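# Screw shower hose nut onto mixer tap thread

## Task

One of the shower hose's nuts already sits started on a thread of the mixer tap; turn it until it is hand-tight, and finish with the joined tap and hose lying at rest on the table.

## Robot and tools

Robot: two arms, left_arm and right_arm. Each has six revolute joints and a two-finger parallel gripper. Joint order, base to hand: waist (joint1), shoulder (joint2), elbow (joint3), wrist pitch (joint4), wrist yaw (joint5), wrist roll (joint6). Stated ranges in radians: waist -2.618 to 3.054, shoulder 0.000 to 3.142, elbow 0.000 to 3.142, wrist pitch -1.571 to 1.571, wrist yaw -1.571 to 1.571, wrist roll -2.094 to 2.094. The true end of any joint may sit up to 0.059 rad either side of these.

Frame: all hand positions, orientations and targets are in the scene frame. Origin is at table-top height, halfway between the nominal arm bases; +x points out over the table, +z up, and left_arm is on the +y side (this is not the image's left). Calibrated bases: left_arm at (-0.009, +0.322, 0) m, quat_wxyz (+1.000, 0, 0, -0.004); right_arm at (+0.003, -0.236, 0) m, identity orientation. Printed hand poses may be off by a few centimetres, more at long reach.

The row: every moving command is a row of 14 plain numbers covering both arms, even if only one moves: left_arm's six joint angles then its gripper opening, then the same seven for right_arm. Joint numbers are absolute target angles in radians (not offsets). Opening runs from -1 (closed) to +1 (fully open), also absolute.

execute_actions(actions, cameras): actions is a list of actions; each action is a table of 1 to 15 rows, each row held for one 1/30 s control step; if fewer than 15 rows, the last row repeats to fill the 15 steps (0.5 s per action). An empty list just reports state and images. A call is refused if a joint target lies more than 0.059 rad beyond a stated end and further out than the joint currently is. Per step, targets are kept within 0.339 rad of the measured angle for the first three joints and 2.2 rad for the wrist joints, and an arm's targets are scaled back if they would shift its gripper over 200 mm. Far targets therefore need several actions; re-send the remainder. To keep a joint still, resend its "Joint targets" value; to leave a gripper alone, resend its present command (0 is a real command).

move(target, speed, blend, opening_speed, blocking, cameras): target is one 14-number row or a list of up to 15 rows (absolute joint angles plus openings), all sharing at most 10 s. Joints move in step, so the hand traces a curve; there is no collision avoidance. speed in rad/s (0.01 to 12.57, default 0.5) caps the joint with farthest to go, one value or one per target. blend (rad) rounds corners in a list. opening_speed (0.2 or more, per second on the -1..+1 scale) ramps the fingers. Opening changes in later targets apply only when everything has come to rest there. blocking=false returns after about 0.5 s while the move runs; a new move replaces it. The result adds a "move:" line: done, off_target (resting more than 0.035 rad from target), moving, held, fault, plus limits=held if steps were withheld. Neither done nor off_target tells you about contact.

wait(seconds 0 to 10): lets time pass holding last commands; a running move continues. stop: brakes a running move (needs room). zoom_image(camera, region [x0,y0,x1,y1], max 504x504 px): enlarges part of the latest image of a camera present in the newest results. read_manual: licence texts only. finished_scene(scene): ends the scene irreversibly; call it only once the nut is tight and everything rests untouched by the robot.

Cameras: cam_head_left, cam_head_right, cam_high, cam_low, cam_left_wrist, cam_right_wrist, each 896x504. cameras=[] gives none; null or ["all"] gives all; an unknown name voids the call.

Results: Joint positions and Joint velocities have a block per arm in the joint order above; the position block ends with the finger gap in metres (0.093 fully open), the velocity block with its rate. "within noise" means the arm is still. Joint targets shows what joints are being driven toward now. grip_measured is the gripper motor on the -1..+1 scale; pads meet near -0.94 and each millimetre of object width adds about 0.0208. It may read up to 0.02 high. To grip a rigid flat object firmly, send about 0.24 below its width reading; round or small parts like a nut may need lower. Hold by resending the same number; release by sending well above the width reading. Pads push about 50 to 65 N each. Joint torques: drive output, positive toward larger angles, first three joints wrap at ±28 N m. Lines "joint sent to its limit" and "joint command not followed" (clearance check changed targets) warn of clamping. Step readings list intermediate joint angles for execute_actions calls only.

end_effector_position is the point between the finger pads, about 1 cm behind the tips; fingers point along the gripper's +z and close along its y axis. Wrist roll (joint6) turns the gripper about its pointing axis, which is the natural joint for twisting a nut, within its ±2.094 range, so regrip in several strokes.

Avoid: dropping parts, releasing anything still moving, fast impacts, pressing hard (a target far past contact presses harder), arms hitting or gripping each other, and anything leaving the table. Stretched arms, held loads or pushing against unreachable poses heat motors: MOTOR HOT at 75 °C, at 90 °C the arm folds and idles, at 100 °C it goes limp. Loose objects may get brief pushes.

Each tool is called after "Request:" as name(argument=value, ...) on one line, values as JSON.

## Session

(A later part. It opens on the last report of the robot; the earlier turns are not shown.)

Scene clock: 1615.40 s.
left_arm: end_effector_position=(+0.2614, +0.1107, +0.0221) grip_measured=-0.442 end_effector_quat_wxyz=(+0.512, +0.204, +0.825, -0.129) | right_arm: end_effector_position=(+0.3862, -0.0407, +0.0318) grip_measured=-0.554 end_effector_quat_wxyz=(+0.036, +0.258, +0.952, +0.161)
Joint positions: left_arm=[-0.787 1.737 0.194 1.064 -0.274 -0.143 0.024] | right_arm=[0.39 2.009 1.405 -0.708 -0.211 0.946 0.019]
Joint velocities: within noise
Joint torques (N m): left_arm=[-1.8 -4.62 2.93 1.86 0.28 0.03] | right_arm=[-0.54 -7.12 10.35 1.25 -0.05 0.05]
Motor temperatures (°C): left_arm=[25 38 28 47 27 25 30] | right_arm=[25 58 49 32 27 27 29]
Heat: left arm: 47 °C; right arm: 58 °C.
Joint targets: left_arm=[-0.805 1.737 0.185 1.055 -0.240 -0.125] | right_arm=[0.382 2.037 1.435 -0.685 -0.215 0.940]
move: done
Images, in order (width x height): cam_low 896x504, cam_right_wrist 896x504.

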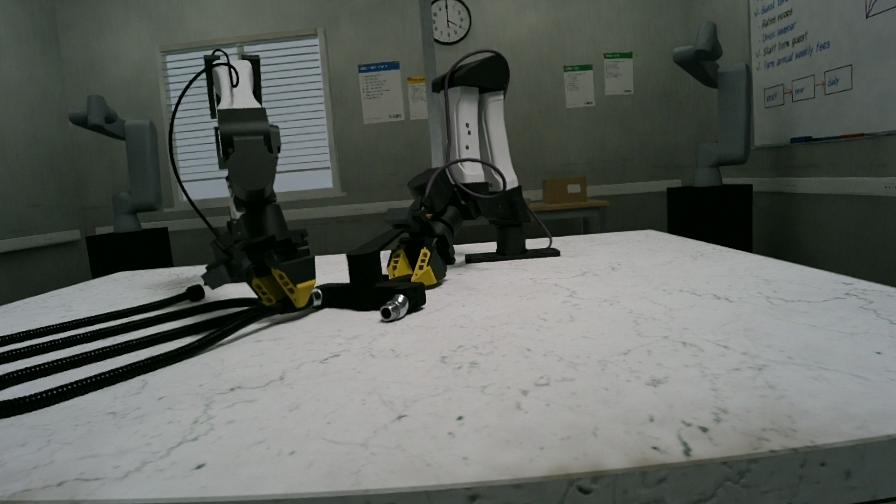

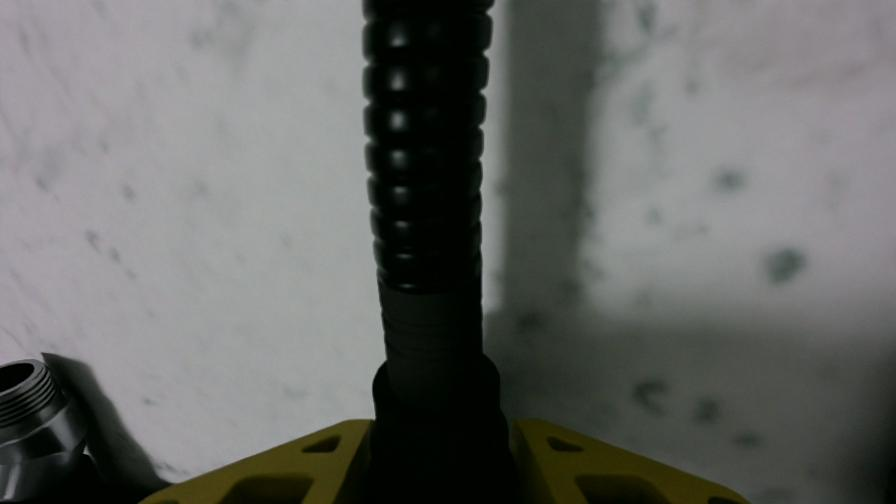

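Request:
move(target=[[-0.805,1.737,0.185,1.055,-0.24,-0.125,-0.8,0.382,2.037,1.435,-0.685,-0.215,0.94,0.0],[-0.805,1.737,0.185,1.055,-0.24,-0.125,-0.8,0.442,1.85,1.428,-0.92,-0.1,0.976,0.0],[-0.805,1.737,0.185,1.055,-0.24,-0.125,-0.8,0.605,2.02,1.765,-1.31,0.003,1.14,0.0]], speed=1.2, cameras=["cam_right_wrist","cam_low"])

Scene clock: 1637.77 s.
left_arm: end_effector_position=(+0.2612, +0.1105, +0.0221) grip_measured=-0.442 end_effector_quat_wxyz=(+0.512, +0.204, +0.824, -0.129) | right_arm: end_effector_position=(+0.3174, -0.0154, +0.1065) grip_measured=-0.002 end_effector_quat_wxyz=(+0.002, +0.255, +0.967, +0.006)
Joint positions: left_arm=[-0.788 1.737 0.194 1.064 -0.274 -0.143 0.024] | right_arm=[0.61 1.998 1.738 -1.3 -0.004 1.127 0.045]
Joint velocities: within noise
Joint torques (N m): left_arm=[-1.69 -4.67 2.78 1.85 0.26 0.02] | right_arm=[-0.34 -7.32 9.96 0.24 0.17 0.23]
Motor temperatures (°C): left_arm=[25 38 28 47 27 25 30] | right_arm=[25 57 49 32 27 27 30]
Heat: left arm: 47 °C; right arm: 57 °C.
Joint targets: left_arm=[-0.805 1.737 0.185 1.055 -0.240 -0.125] | right_arm=[0.605 2.020 1.765 -1.310 0.003 1.140]
move: done
Images, in order (width x height): cam_low 896x504, cam_right_wrist 896x504.

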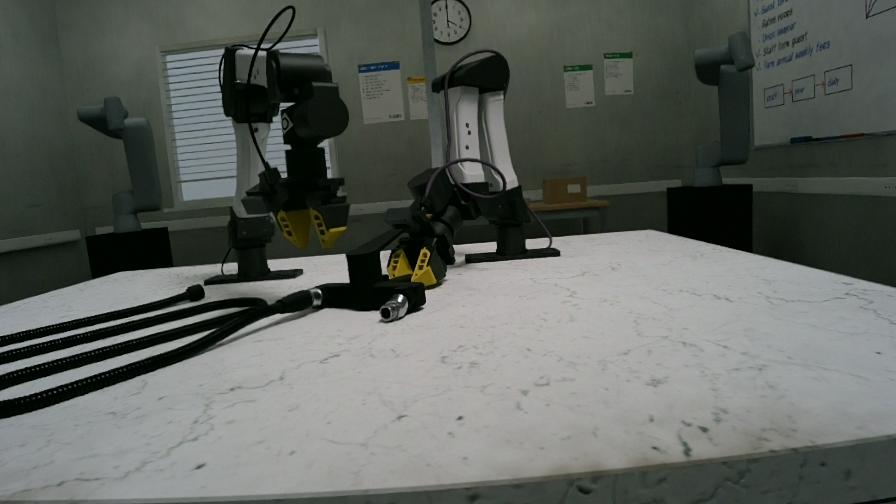

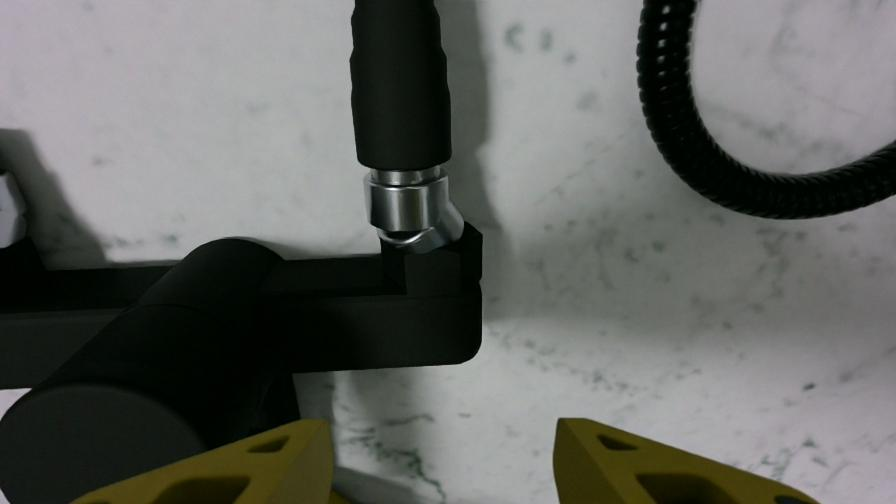

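Request:
zoom_image(camera="cam_right_wrist", region=[340, 140, 500, 270])

Request:
zoom_image(camera="cam_right_wrist", region=[0, 150, 80, 270])

Request:
zoom_image(camera="cam_low", region=[370, 280, 430, 330])

Scaled by 3.150 from the camera's 896x504 image, which has a finer 1280x720 frame.

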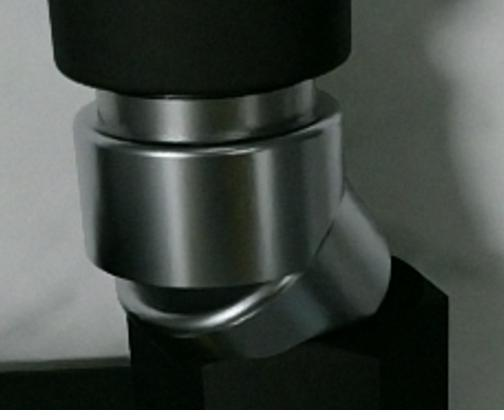

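Scaled by 4.200 from the camera's 896x504 image, which has a finer 1280x720 frame.

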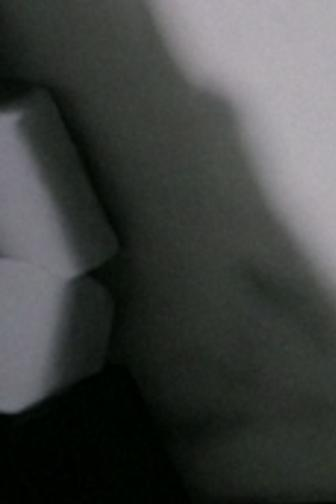

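Scaled by 8.400 from the camera's 896x504 image, which has a finer 1280x720 frame.

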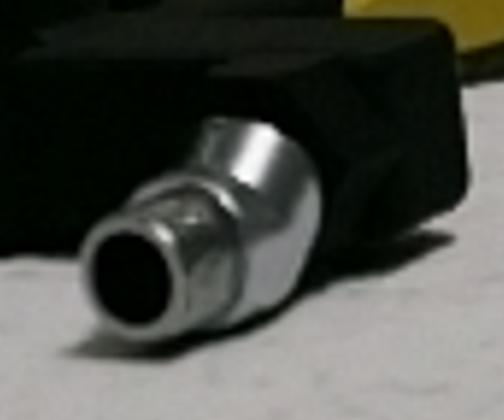

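Request:
move(target=[[-0.805,1.737,0.185,1.055,-0.24,-0.125,-0.8,0.563,2.22,2.132,-1.483,0.0,1.086,0.0]], speed=1.0, cameras=["cam_right_wrist"])

Scene clock: 1706.43 s.
left_arm: end_effector_position=(+0.2612, +0.1105, +0.0221) grip_measured=-0.442 end_effector_quat_wxyz=(+0.512, +0.204, +0.824, -0.129) | right_arm: end_effector_position=(+0.3623, -0.0079, +0.1232) grip_measured=-0.002 end_effector_quat_wxyz=(+0.001, +0.264, +0.965, +0.004)
Joint positions: left_arm=[-0.788 1.737 0.194 1.064 -0.274 -0.143 0.024] | right_arm=[0.564 2.195 2.106 -1.474 -0.004 1.098 0.045]
Joint velocities: within noise
Joint torques (N m): left_arm=[-1.73 -4.63 2.81 1.85 0.26 0.02] | right_arm=[-0.03 -8.5 9.74 0.24 0.14 0.02]
Motor temperatures (°C): left_arm=[25 38 28 47 27 24 30] | right_arm=[25 54 49 30 27 27 29]
Heat: left arm: 47 °C; right arm: 54 °C.
Joint targets: left_arm=[-0.805 1.737 0.185 1.055 -0.240 -0.125] | right_arm=[0.563 2.220 2.132 -1.483 0.000 1.086]
move: done
Images, in order (width x height): cam_right_wrist 896x504.

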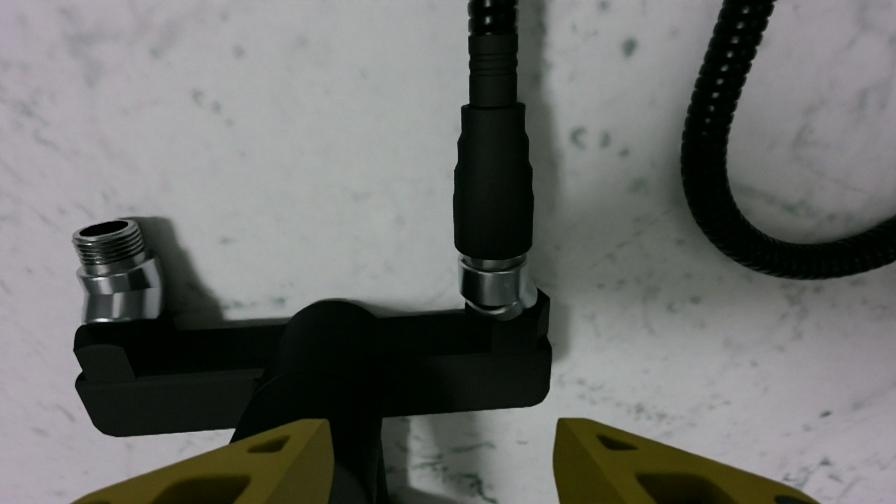

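Excellent direct comparison.

Request:
zoom_image(camera="cam_right_wrist", region=[50, 205, 190, 335])

Request:
zoom_image(camera="cam_right_wrist", region=[430, 225, 570, 355])

Scaled by 3.600 from the camera's 896x504 image, which has a finer 1280x720 frame.

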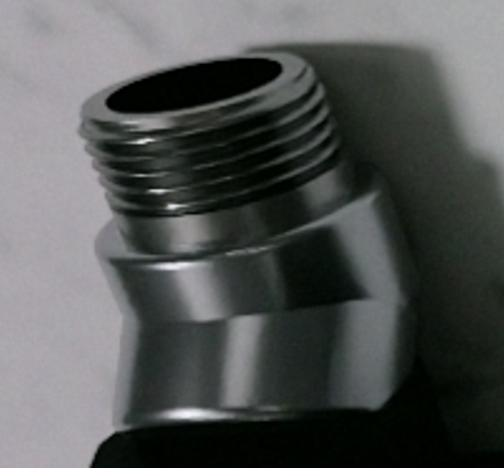

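Scaled by 3.600 from the camera's 896x504 image, which has a finer 1280x720 frame.

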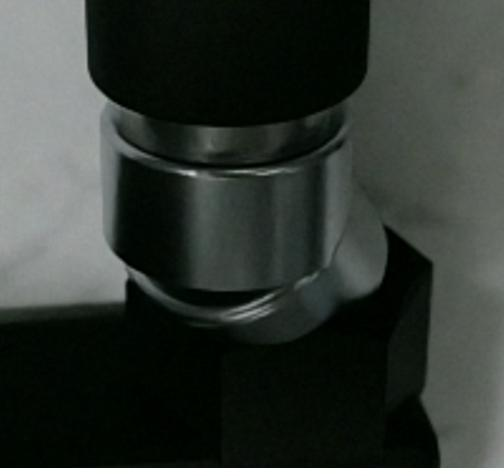

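Request:
wait(seconds=0)

Scene clock: 1720.70 s.
left_arm: end_effector_position=(+0.2612, +0.1105, +0.0221) grip_measured=-0.442 end_effector_quat_wxyz=(+0.512, +0.204, +0.824, -0.129) | right_arm: end_effector_position=(+0.3622, -0.0080, +0.1233) grip_measured=-0.002 end_effector_quat_wxyz=(+0.001, +0.263, +0.965, +0.004)
Joint positions: left_arm=[-0.788 1.737 0.194 1.064 -0.274 -0.143 0.024] | right_arm=[0.564 2.195 2.107 -1.475 -0.004 1.098 0.045]
Joint velocities: within noise
Joint torques (N m): left_arm=[-1.74 -4.62 2.81 1.85 0.27 0.02] | right_arm=[-0.02 -8.5 9.7 0.27 0.14 0.02]
Motor temperatures (°C): left_arm=[25 38 28 47 27 24 30] | right_arm=[25 56 49 30 27 27 29]
Heat: left arm: 47 °C; right arm: 56 °C.
Joint targets: left_arm=[-0.805 1.737 0.185 1.055 -0.240 -0.125] | right_arm=[0.563 2.220 2.132 -1.483 0.000 1.086]
Tool commands: left_gripper/opening=-0.8 right_gripper/opening=+0.0

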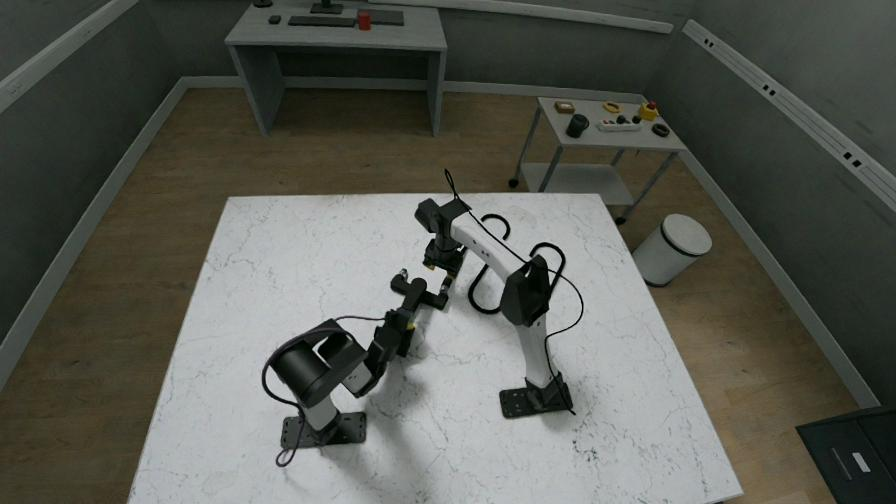

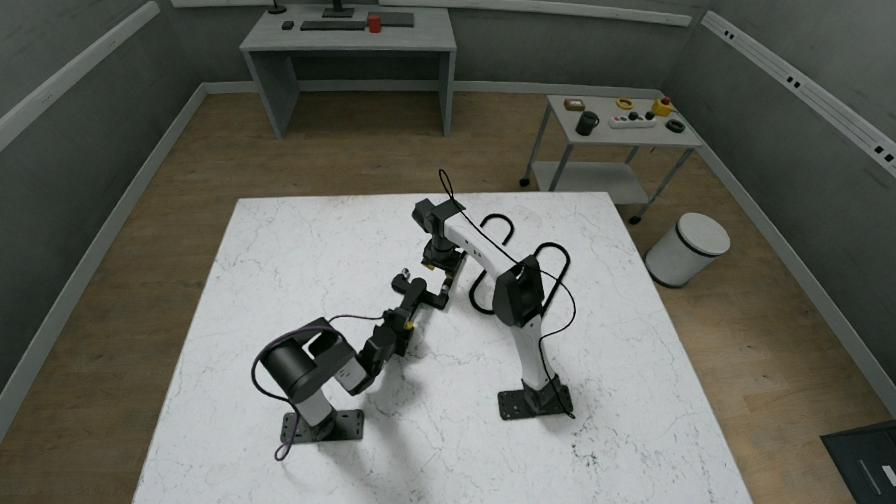

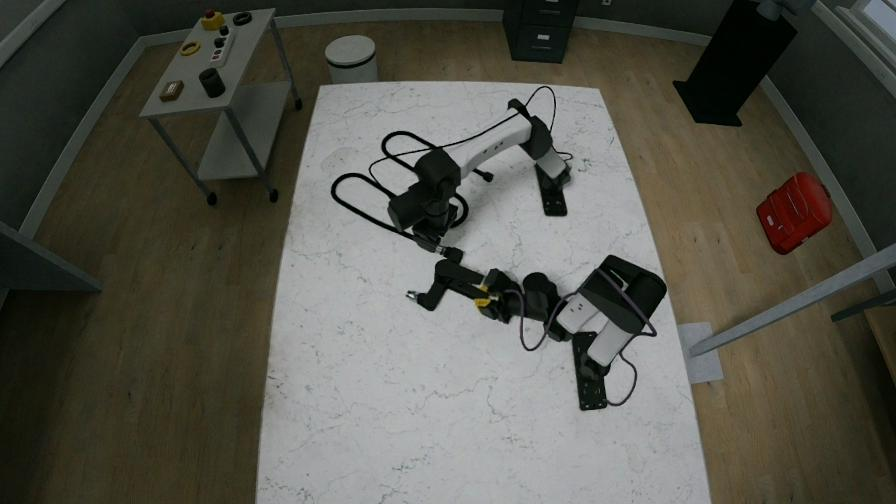

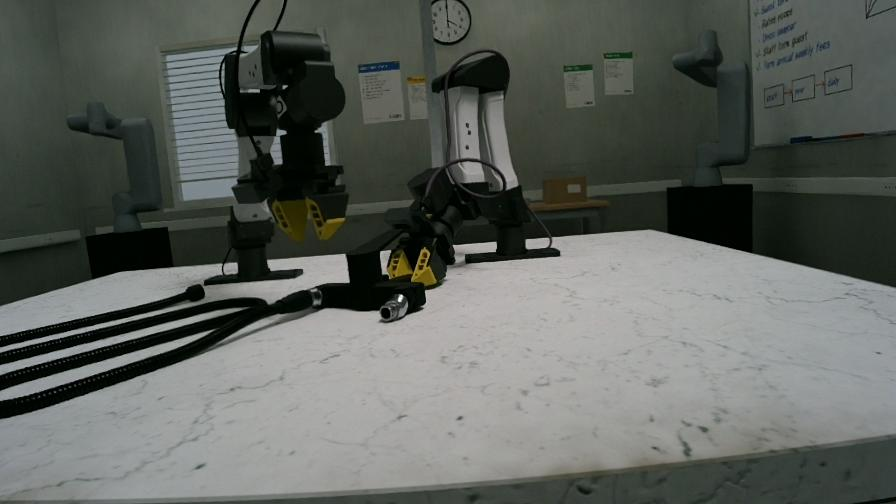

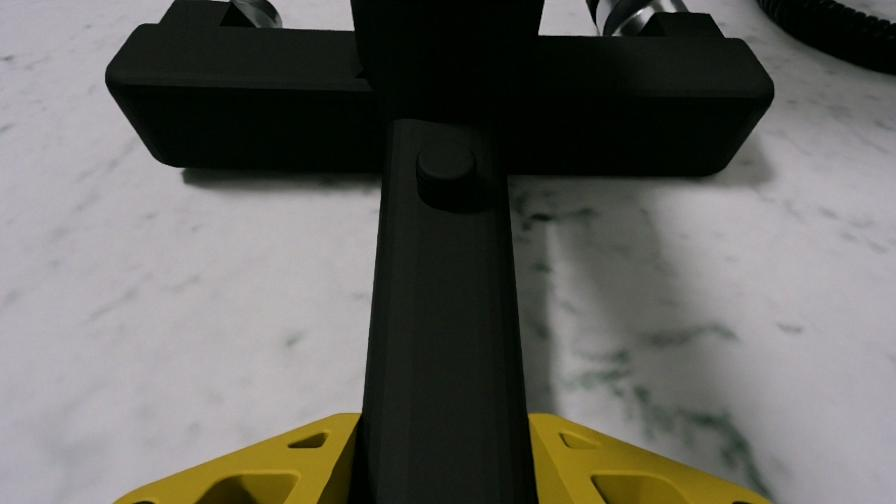

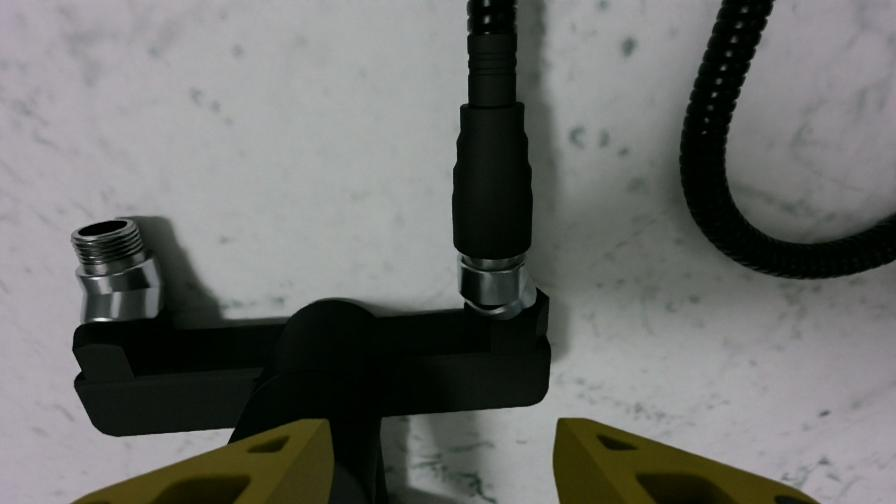

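Request:
zoom_image(camera="cam_low", region=[255, 180, 355, 250])

Request:
zoom_image(camera="cam_low", region=[385, 240, 455, 290])

Scaled by 5.040 from the camera's 896x504 image, which has a finer 1280x720 frame.

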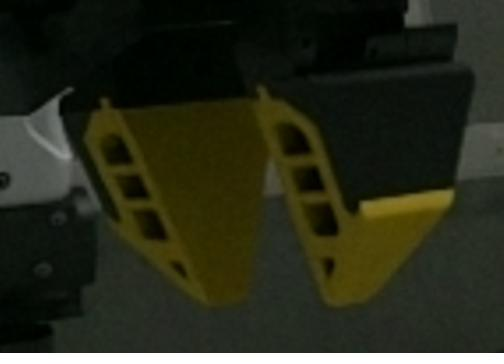

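Scaled by 7.200 from the camera's 896x504 image, which has a finer 1280x720 frame.

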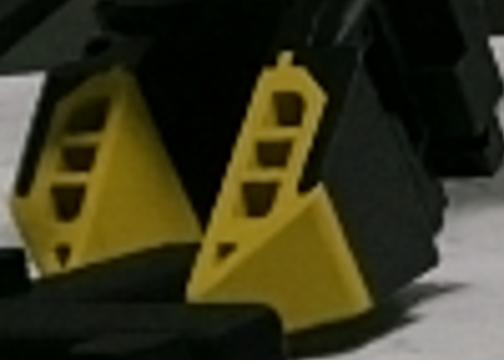

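Request:
move(target=[[-0.805,1.737,0.185,1.055,-0.24,-0.125,-0.8,0.811,1.938,1.66,-1.19,0.381,1.315,0.0]], speed=1.0, cameras=["cam_right_wrist"])

Request:
zoom_image(camera="cam_right_wrist", region=[370, 180, 530, 320])

Scene clock: 1788.67 s.
left_arm: end_effector_position=(+0.2612, +0.1105, +0.0221) grip_measured=-0.442 end_effector_quat_wxyz=(+0.512, +0.204, +0.824, -0.129) | right_arm: end_effector_position=(+0.3175, +0.0065, +0.1149) grip_measured=-0.002 end_effector_quat_wxyz=(+0.182, +0.245, +0.951, -0.056)
Joint positions: left_arm=[-0.788 1.737 0.194 1.064 -0.274 -0.143 0.024] | right_arm=[0.813 1.965 1.676 -1.198 0.374 1.302 0.045]
Joint velocities: within noise
Joint torques (N m): left_arm=[-1.73 -4.6 2.91 1.84 0.27 0.02] | right_arm=[-0.05 -10.95 6 0.63 0.38 0.24]
Motor temperatures (°C): left_arm=[25 38 28 47 26 24 30] | right_arm=[25 59 49 29 27 27 29]
Heat: left arm: 47 °C; right arm: 59 °C.
Joint targets: left_arm=[-0.805 1.737 0.185 1.055 -0.240 -0.125] | right_arm=[0.811 1.938 1.660 -1.190 0.381 1.315]
move: done
Images, in order (width x height): cam_right_wrist 896x504.

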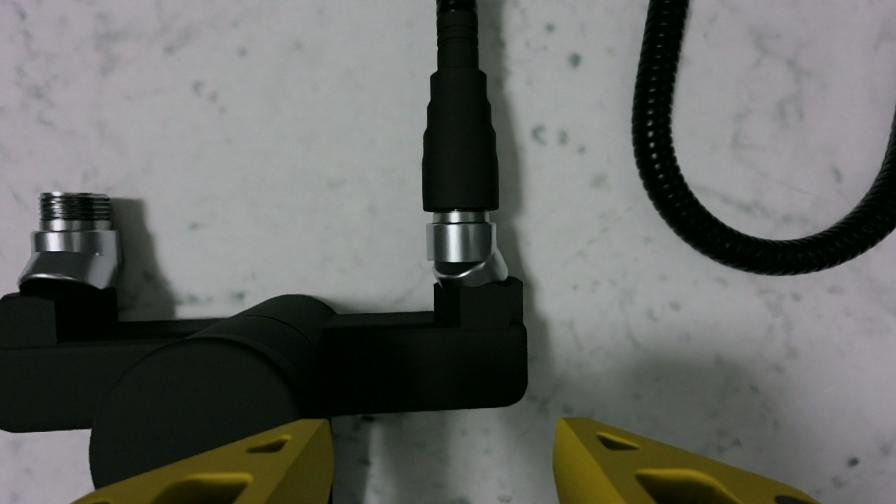

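Scaled by 3.150 from the camera's 896x504 image, which has a finer 1280x720 frame.

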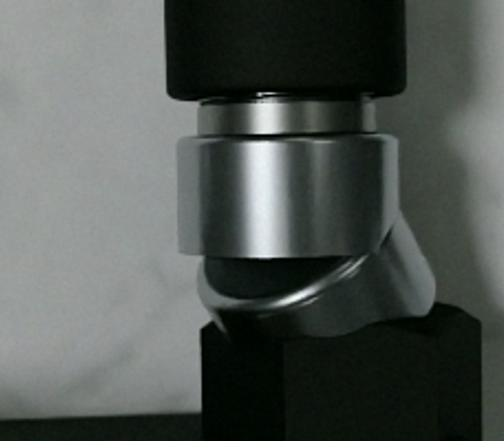

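Request:
zoom_image(camera="cam_right_wrist", region=[0, 170, 140, 310])

Request:
zoom_image(camera="cam_right_wrist", region=[415, 195, 515, 295])

Scaled by 3.600 from the camera's 896x504 image, which has a finer 1280x720 frame.

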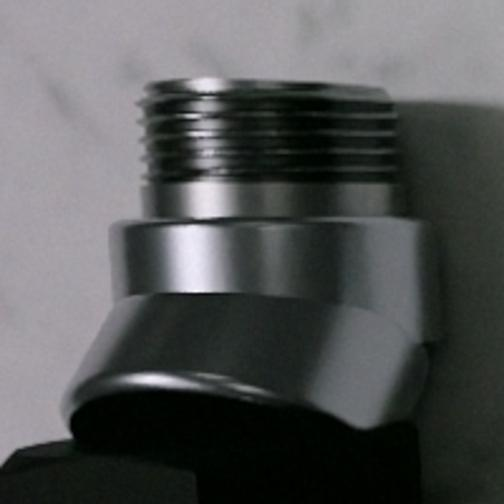

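Scaled by 5.040 from the camera's 896x504 image, which has a finer 1280x720 frame.

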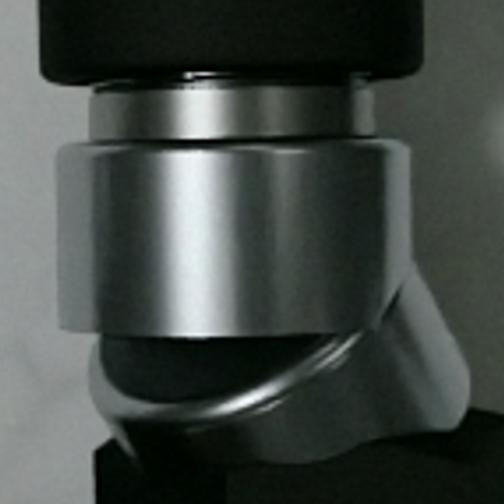

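Request:
zoom_image(camera="cam_low", region=[150, 275, 220, 315])

Request:
zoom_image(camera="cam_low", region=[250, 270, 350, 330])

Request:
zoom_image(camera="cam_high", region=[465, 160, 505, 190])

This scene's latest camera images include none from cam_low. They are from: cam_right_wrist. cam_low's image comes with the result of a call that names it in "cameras".

This scene's latest camera images include none from cam_low. They are from: cam_right_wrist. cam_low's image comes with the result of a call that names it in "cameras".

This scene's latest camera images include none from cam_high. They are from: cam_right_wrist. cam_high's image comes with the result of a call that names it in "cameras".

Request:
move(target=[[-0.805,1.737,0.185,1.055,-0.24,-0.125,-0.8,0.55,1.0,1.2,-1.1,0.0,1.15,0.0]], speed=1.2, cameras=["cam_low","cam_high","cam_right_wrist"])

Request:
zoom_image(camera="cam_low", region=[150, 275, 220, 315])

Request:
zoom_image(camera="cam_low", region=[250, 270, 350, 330])

Request:
zoom_image(camera="cam_high", region=[460, 155, 510, 195])

Request:
zoom_image(camera="cam_high", region=[390, 220, 490, 310])

Scene clock: 1826.80 s.
left_arm: end_effector_position=(+0.2612, +0.1105, +0.0221) grip_measured=-0.442 end_effector_quat_wxyz=(+0.512, +0.204, +0.824, -0.129) | right_arm: end_effector_position=(+0.2211, -0.1022, +0.2597) grip_measured=-0.002 end_effector_quat_wxyz=(+0.223, +0.282, +0.898, +0.253)
Joint positions: left_arm=[-0.788 1.737 0.194 1.064 -0.274 -0.143 0.024] | right_arm=[0.556 0.995 1.216 -1.104 0.008 1.162 0.045]
Joint velocities: within noise
Joint torques (N m): left_arm=[-1.7 -4.63 2.82 1.86 0.28 0.03] | right_arm=[-0.4 -0.96 6.35 1.95 0.01 0]
Motor temperatures (°C): left_arm=[25 38 28 47 26 24 30] | right_arm=[25 61 46 29 27 27 29]
Heat: left arm: 47 °C; right arm: 61 °C.
Joint targets: left_arm=[-0.805 1.737 0.185 1.055 -0.240 -0.125] | right_arm=[0.550 1.000 1.200 -1.100 0.000 1.150]
move: done
Images, in order (width x height): cam_high 896x504, cam_low 896x504, cam_right_wrist 896x504.

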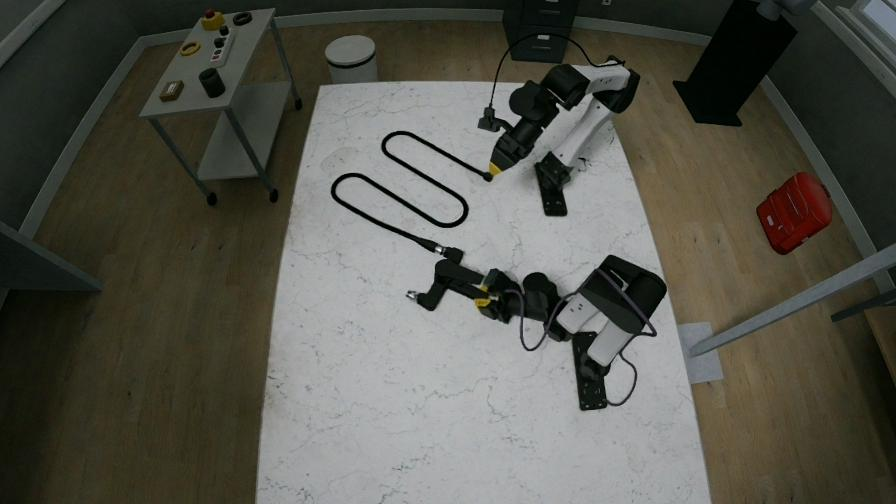

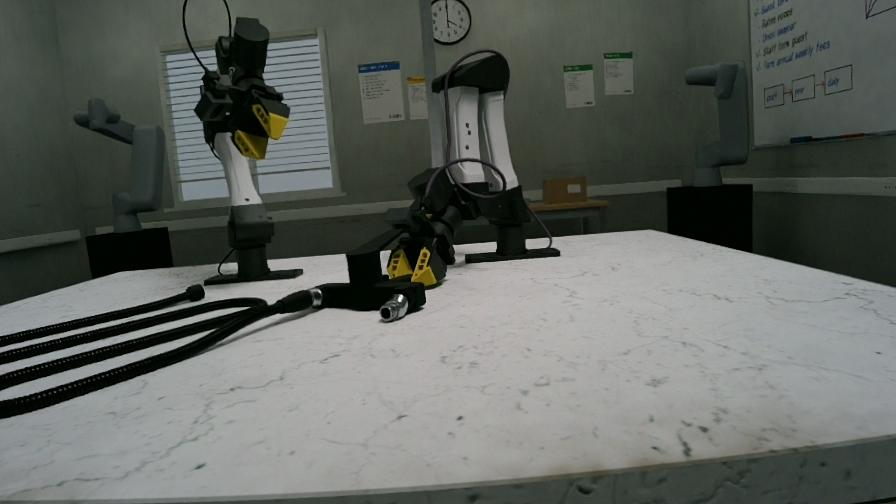

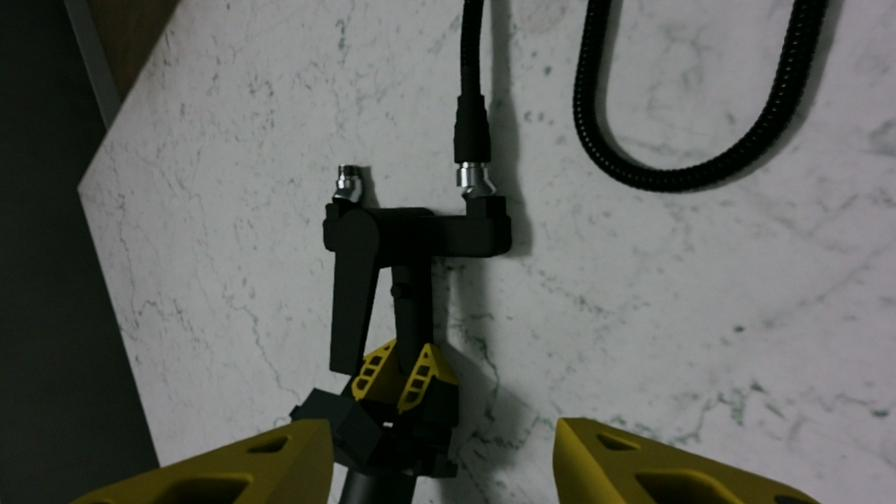

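Scaled by 7.200 from the camera's 896x504 image, which has a finer 1280x720 frame.

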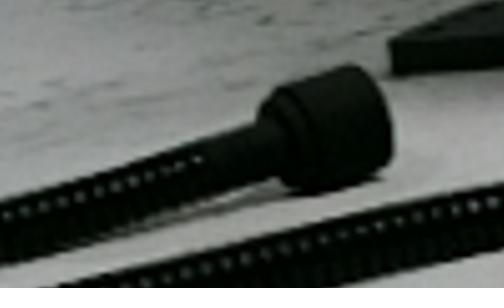

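Scaled by 5.040 from the camera's 896x504 image, which has a finer 1280x720 frame.

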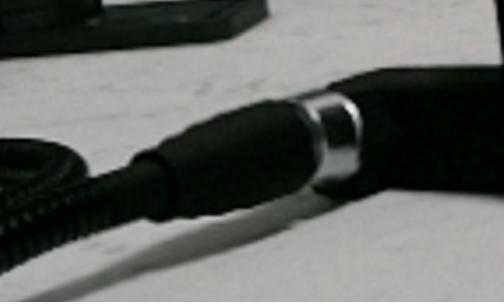

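Scaled by 10.080 from the camera's 896x504 image, which has a finer 1280x720 frame.

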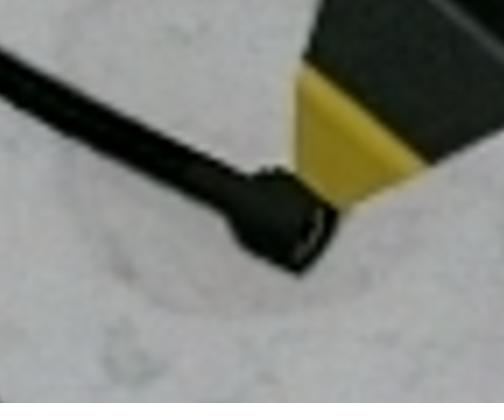

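Scaled by 5.040 from the camera's 896x504 image, which has a finer 1280x720 frame.

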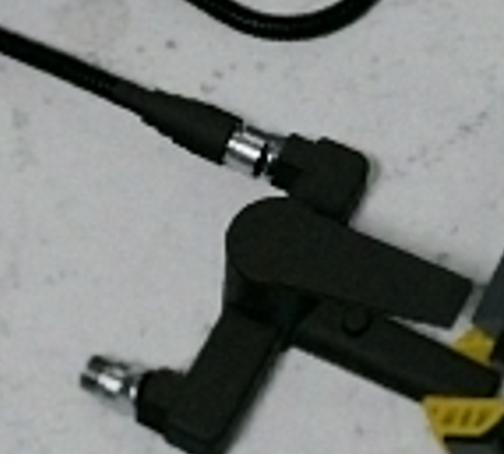

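Request:
move(target=[[-0.805,1.737,0.185,1.055,-0.24,-0.125,-0.8,0.471,1.0,1.2,-1.1,0.0,-2.09,0.0],[-0.805,1.737,0.185,1.055,-0.24,-0.125,-0.8,0.471,2.2,2.25,-1.5,0.0,-2.09,0.0],[-0.805,1.737,0.185,1.055,-0.24,-0.125,-0.8,0.471,2.202,1.912,-1.281,0.0,-2.09,0.0]], speed=1.2, cameras=["cam_right_wrist"])

Request:
zoom_image(camera="cam_right_wrist", region=[360, 130, 580, 350])

Scene clock: 1887.93 s.
left_arm: end_effector_position=(+0.2612, +0.1105, +0.0221) grip_measured=-0.442 end_effector_quat_wxyz=(+0.512, +0.204, +0.824, -0.129) | right_arm: end_effector_position=(+0.3846, -0.0397, +0.0794) grip_measured=-0.002 end_effector_quat_wxyz=(-0.004, +0.957, -0.289, +0.007)
Joint positions: left_arm=[-0.788 1.737 0.194 1.064 -0.274 -0.143 0.024] | right_arm=[0.477 2.19 1.924 -1.289 0.005 -2.078 0.045]
Joint velocities: within noise
Joint torques (N m): left_arm=[-1.72 -4.6 2.92 1.85 0.26 0.03] | right_arm=[-0.44 -9.51 6.17 0.41 -0.03 0.01]
Motor temperatures (°C): left_arm=[25 38 28 47 26 24 30] | right_arm=[25 50 44 35 27 27 29]
Heat: left arm: 47 °C; right arm: 50 °C.
Joint targets: left_arm=[-0.805 1.737 0.185 1.055 -0.240 -0.125] | right_arm=[0.471 2.202 1.912 -1.281 0.000 -2.090]
move: done
Images, in order (width x height): cam_right_wrist 896x504.

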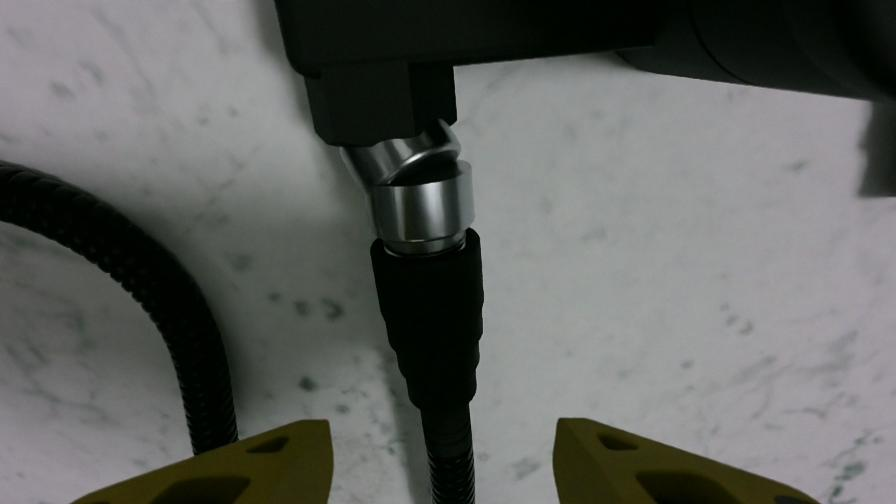

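Scaled by 2.291 from the camera's 896x504 image, which has a finer 1280x720 frame.

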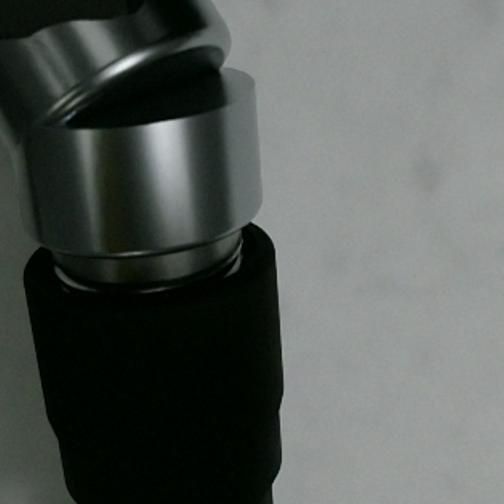

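Request:
zoom_image(camera="cam_right_wrist", region=[340, 110, 490, 200])

Request:
zoom_image(camera="cam_right_wrist", region=[360, 190, 490, 270])

Scaled by 3.360 from the camera's 896x504 image, which has a finer 1280x720 frame.

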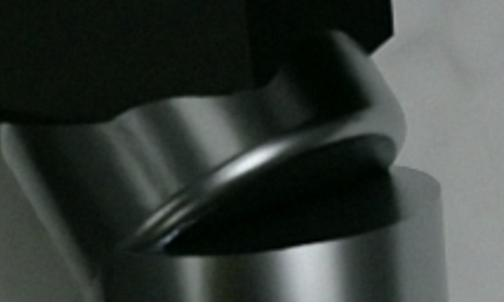

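Scaled by 3.877 from the camera's 896x504 image, which has a finer 1280x720 frame.

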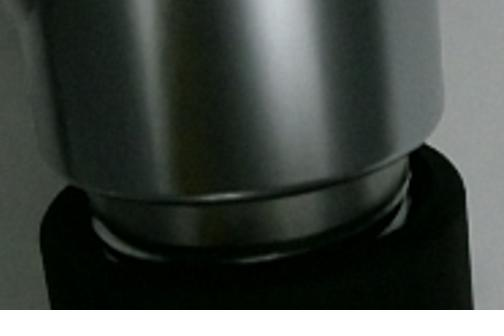

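Request:
move(target=[[-0.805,1.737,0.185,1.055,-0.24,-0.125,-0.8,0.471,2.2,2.25,-1.5,0.0,-2.09,0.0],[-0.805,1.737,0.185,1.055,-0.24,-0.125,-0.8,0.4,1.4,1.5,-0.95,-0.2,0.89,0.0],[-0.805,1.737,0.185,1.055,-0.24,-0.125,-0.8,0.331,1.809,1.268,-0.677,-0.292,0.887,0.0],[-0.805,1.737,0.185,1.055,-0.24,-0.125,-0.8,0.37,1.935,1.252,-0.53,-0.279,0.93,0.0]], speed=[1.2,1.2,0.8,0.5], cameras=["cam_right_wrist"])

Scene clock: 1924.50 s.
left_arm: end_effector_position=(+0.2612, +0.1105, +0.0221) grip_measured=-0.442 end_effector_quat_wxyz=(+0.512, +0.204, +0.824, -0.129) | right_arm: end_effector_position=(+0.3852, -0.0394, +0.0387) grip_measured=-0.001 end_effector_quat_wxyz=(+0.066, +0.239, +0.944, +0.219)
Joint positions: left_arm=[-0.788 1.737 0.194 1.064 -0.274 -0.143 0.024] | right_arm=[0.368 1.923 1.262 -0.537 -0.278 0.918 0.045]
Joint velocities: within noise
Joint torques (N m): left_arm=[-1.76 -4.63 2.85 1.87 0.28 0.02] | right_arm=[0.25 -7.69 6.58 1.34 -0.07 0.22]
Motor temperatures (°C): left_arm=[25 38 28 47 26 24 30] | right_arm=[25 58 45 31 27 27 29]
Heat: left arm: 47 °C; right arm: 58 °C.
Joint targets: left_arm=[-0.805 1.737 0.185 1.055 -0.240 -0.125] | right_arm=[0.370 1.935 1.252 -0.530 -0.279 0.930]
move: done
Images, in order (width x height): cam_right_wrist 896x504.

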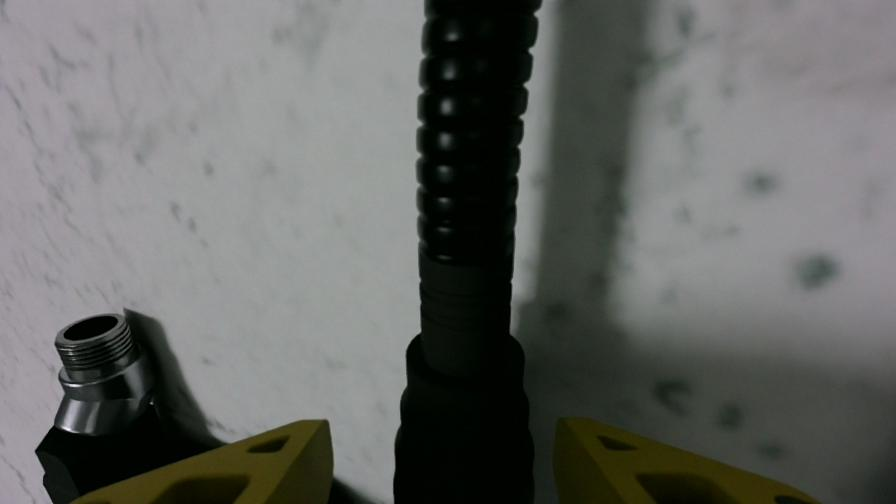

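Request:
move(target=[[-0.805,1.737,0.185,1.055,-0.24,-0.125,-0.8,0.365,1.924,1.233,-0.523,-0.279,0.93,0.0],[-0.805,1.737,0.185,1.055,-0.24,-0.125,-0.8,0.365,1.924,1.233,-0.523,-0.279,0.93,-1.0]], speed=0.8, opening_speed=2.5, cameras=[])

Request:
move(target=[[-0.805,1.737,0.185,1.055,-0.24,-0.125,-0.8,0.445,2.098,1.576,-0.907,-0.093,0.962,-1.0]], speed=0.8, cameras=[])

Request:
move(target=[[-0.805,1.737,0.185,1.055,-0.24,-0.125,-0.8,0.515,2.364,2.015,-1.345,0.078,1.03,-1.0]], speed=0.8, cameras=["cam_right_wrist"])

Scene clock: 1933.70 s.
left_arm: end_effector_position=(+0.2612, +0.1105, +0.0221) grip_measured=-0.442 end_effector_quat_wxyz=(+0.512, +0.204, +0.824, -0.129) | right_arm: end_effector_position=(+0.3825, -0.0404, +0.0349) grip_measured=-0.568 end_effector_quat_wxyz=(+0.063, +0.240, +0.944, +0.217)
Joint positions: left_arm=[-0.788 1.737 0.194 1.064 -0.274 -0.143 0.024] | right_arm=[0.368 1.923 1.248 -0.529 -0.278 0.918 0.018]
Joint velocities: within noise
Joint torques (N m): left_arm=[-1.76 -4.64 2.89 1.85 0.27 0.02] | right_arm=[-0.16 -8.51 6.05 1.33 -0.07 0.19]
Motor temperatures (°C): left_arm=[25 38 28 47 26 24 30] | right_arm=[25 59 45 31 27 27 29]
Heat: left arm: 47 °C; right arm: 59 °C.
Joint targets: left_arm=[-0.805 1.737 0.185 1.055 -0.240 -0.125] | right_arm=[0.365 1.924 1.233 -0.523 -0.279 0.930]
move: done
No camera images: "cameras" was empty.

Scene clock: 1934.90 s.
left_arm: end_effector_position=(+0.2612, +0.1104, +0.0222) grip_measured=-0.442 end_effector_quat_wxyz=(+0.512, +0.204, +0.824, -0.129) | right_arm: end_effector_position=(+0.3817, -0.0397, +0.0349) grip_measured=-0.553 end_effector_quat_wxyz=(+0.026, +0.247, +0.965, +0.087)
Joint positions: left_arm=[-0.788 1.737 0.194 1.065 -0.274 -0.143 0.024] | right_arm=[0.439 2.075 1.55 -0.893 -0.101 0.948 0.019]
Joint velocities: within noise
Joint torques (N m): left_arm=[-1.7 -4.66 2.88 1.84 0.25 0.02] | right_arm=[0.58 -7.9 9.98 0.57 0.11 0.24]
Motor temperatures (°C): left_arm=[25 38 28 47 26 24 30] | right_arm=[25 58 45 31 27 27 29]
Heat: left arm: 47 °C; right arm: 58 °C.
Joint targets: left_arm=[-0.805 1.737 0.185 1.055 -0.240 -0.125] | right_arm=[0.445 2.098 1.576 -0.907 -0.093 0.962]
move: done
No camera images: "cameras" was empty.

Scene clock: 1936.07 s.
left_arm: end_effector_position=(+0.2612, +0.1104, +0.0222) grip_measured=-0.442 end_effector_quat_wxyz=(+0.512, +0.204, +0.824, -0.129) | right_arm: end_effector_position=(+0.3810, -0.0387, +0.0355) grip_measured=-0.553 end_effector_quat_wxyz=(-0.017, +0.248, +0.966, -0.065)
Joint positions: left_arm=[-0.788 1.737 0.194 1.065 -0.274 -0.143 0.024] | right_arm=[0.509 2.338 1.989 -1.336 0.07 1.016 0.019]
Joint velocities: within noise
Joint torques (N m): left_arm=[-1.65 -4.64 2.86 1.85 0.27 0.02] | right_arm=[0.58 -9.17 9.58 -0.06 0.22 0.25]
Motor temperatures (°C): left_arm=[25 38 28 47 26 24 30] | right_arm=[25 58 45 31 27 27 29]
Heat: left arm: 47 °C; right arm: 58 °C.
Joint targets: left_arm=[-0.805 1.737 0.185 1.055 -0.240 -0.125] | right_arm=[0.515 2.364 2.015 -1.345 0.078 1.030]
move: done
Images, in order (width x height): cam_right_wrist 896x504.

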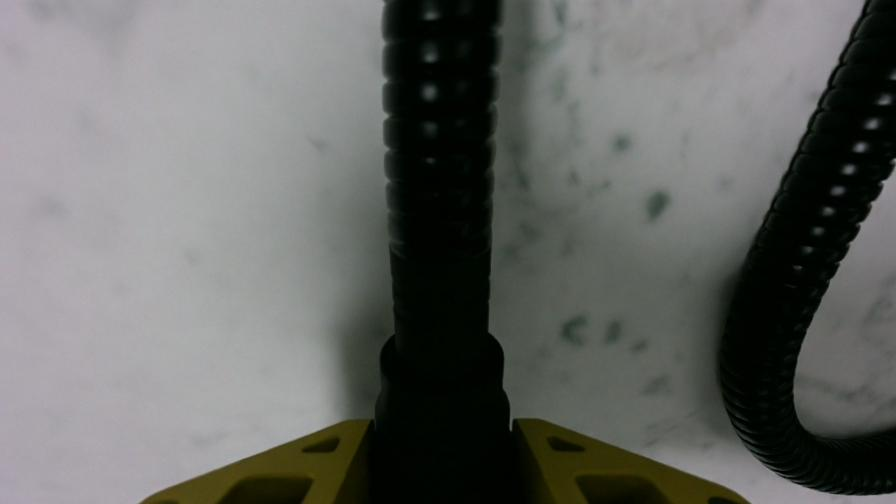

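Request:
zoom_image(camera="cam_right_wrist", region=[370, 220, 520, 420])

Request:
move(target=[[-0.805,1.737,0.185,1.055,-0.24,-0.125,-0.8,0.515,2.364,2.015,-1.345,0.078,1.03,0.0]], opening_speed=4, cameras=["cam_right_wrist"])

Request:
zoom_image(camera="cam_right_wrist", region=[370, 220, 520, 420])

Scaled by 2.520 from the camera's 896x504 image, which has a finer 1280x720 frame.

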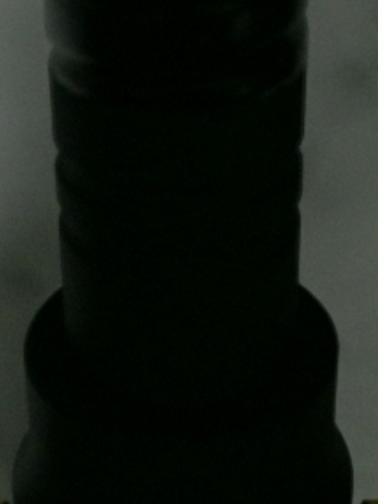

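Scene clock: 1944.03 s.
left_arm: end_effector_position=(+0.2612, +0.1104, +0.0222) grip_measured=-0.442 end_effector_quat_wxyz=(+0.512, +0.204, +0.824, -0.129) | right_arm: end_effector_position=(+0.3811, -0.0389, +0.0357) grip_measured=-0.002 end_effector_quat_wxyz=(-0.017, +0.249, +0.966, -0.066)
Joint positions: left_arm=[-0.788 1.737 0.194 1.065 -0.274 -0.143 0.024] | right_arm=[0.509 2.339 1.99 -1.337 0.072 1.017 0.045]
Joint velocities: within noise
Joint torques (N m): left_arm=[-1.69 -4.68 2.88 1.84 0.27 0.03] | right_arm=[0.59 -9.18 9.48 -0.05 0.22 0.25]
Motor temperatures (°C): left_arm=[25 38 28 47 26 24 30] | right_arm=[25 59 45 31 27 27 29]
Heat: left arm: 47 °C; right arm: 59 °C.
Joint targets: left_arm=[-0.805 1.737 0.185 1.055 -0.240 -0.125] | right_arm=[0.515 2.364 2.015 -1.345 0.078 1.030]
move: done
Images, in order (width x height): cam_right_wrist 896x504.

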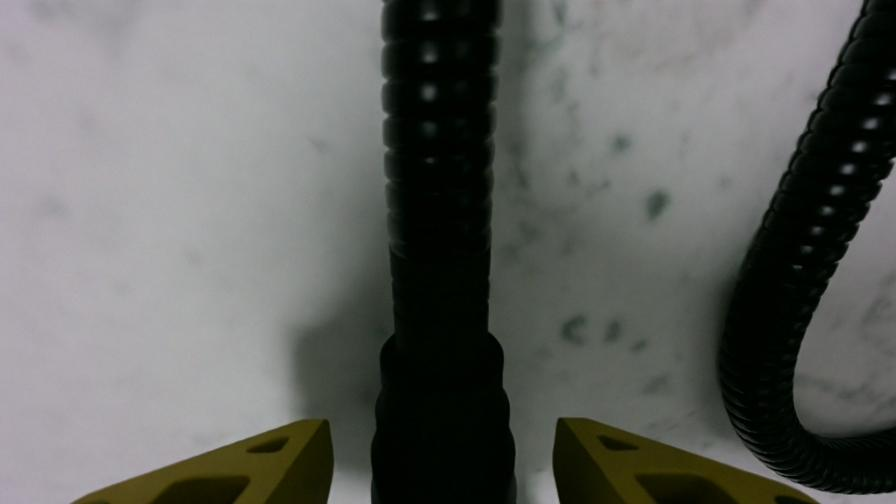

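Scaled by 2.520 from the camera's 896x504 image, which has a finer 1280x720 frame.

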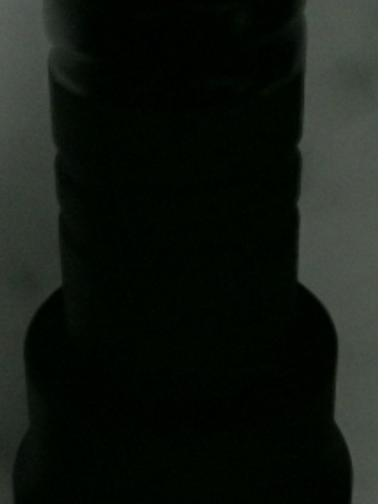

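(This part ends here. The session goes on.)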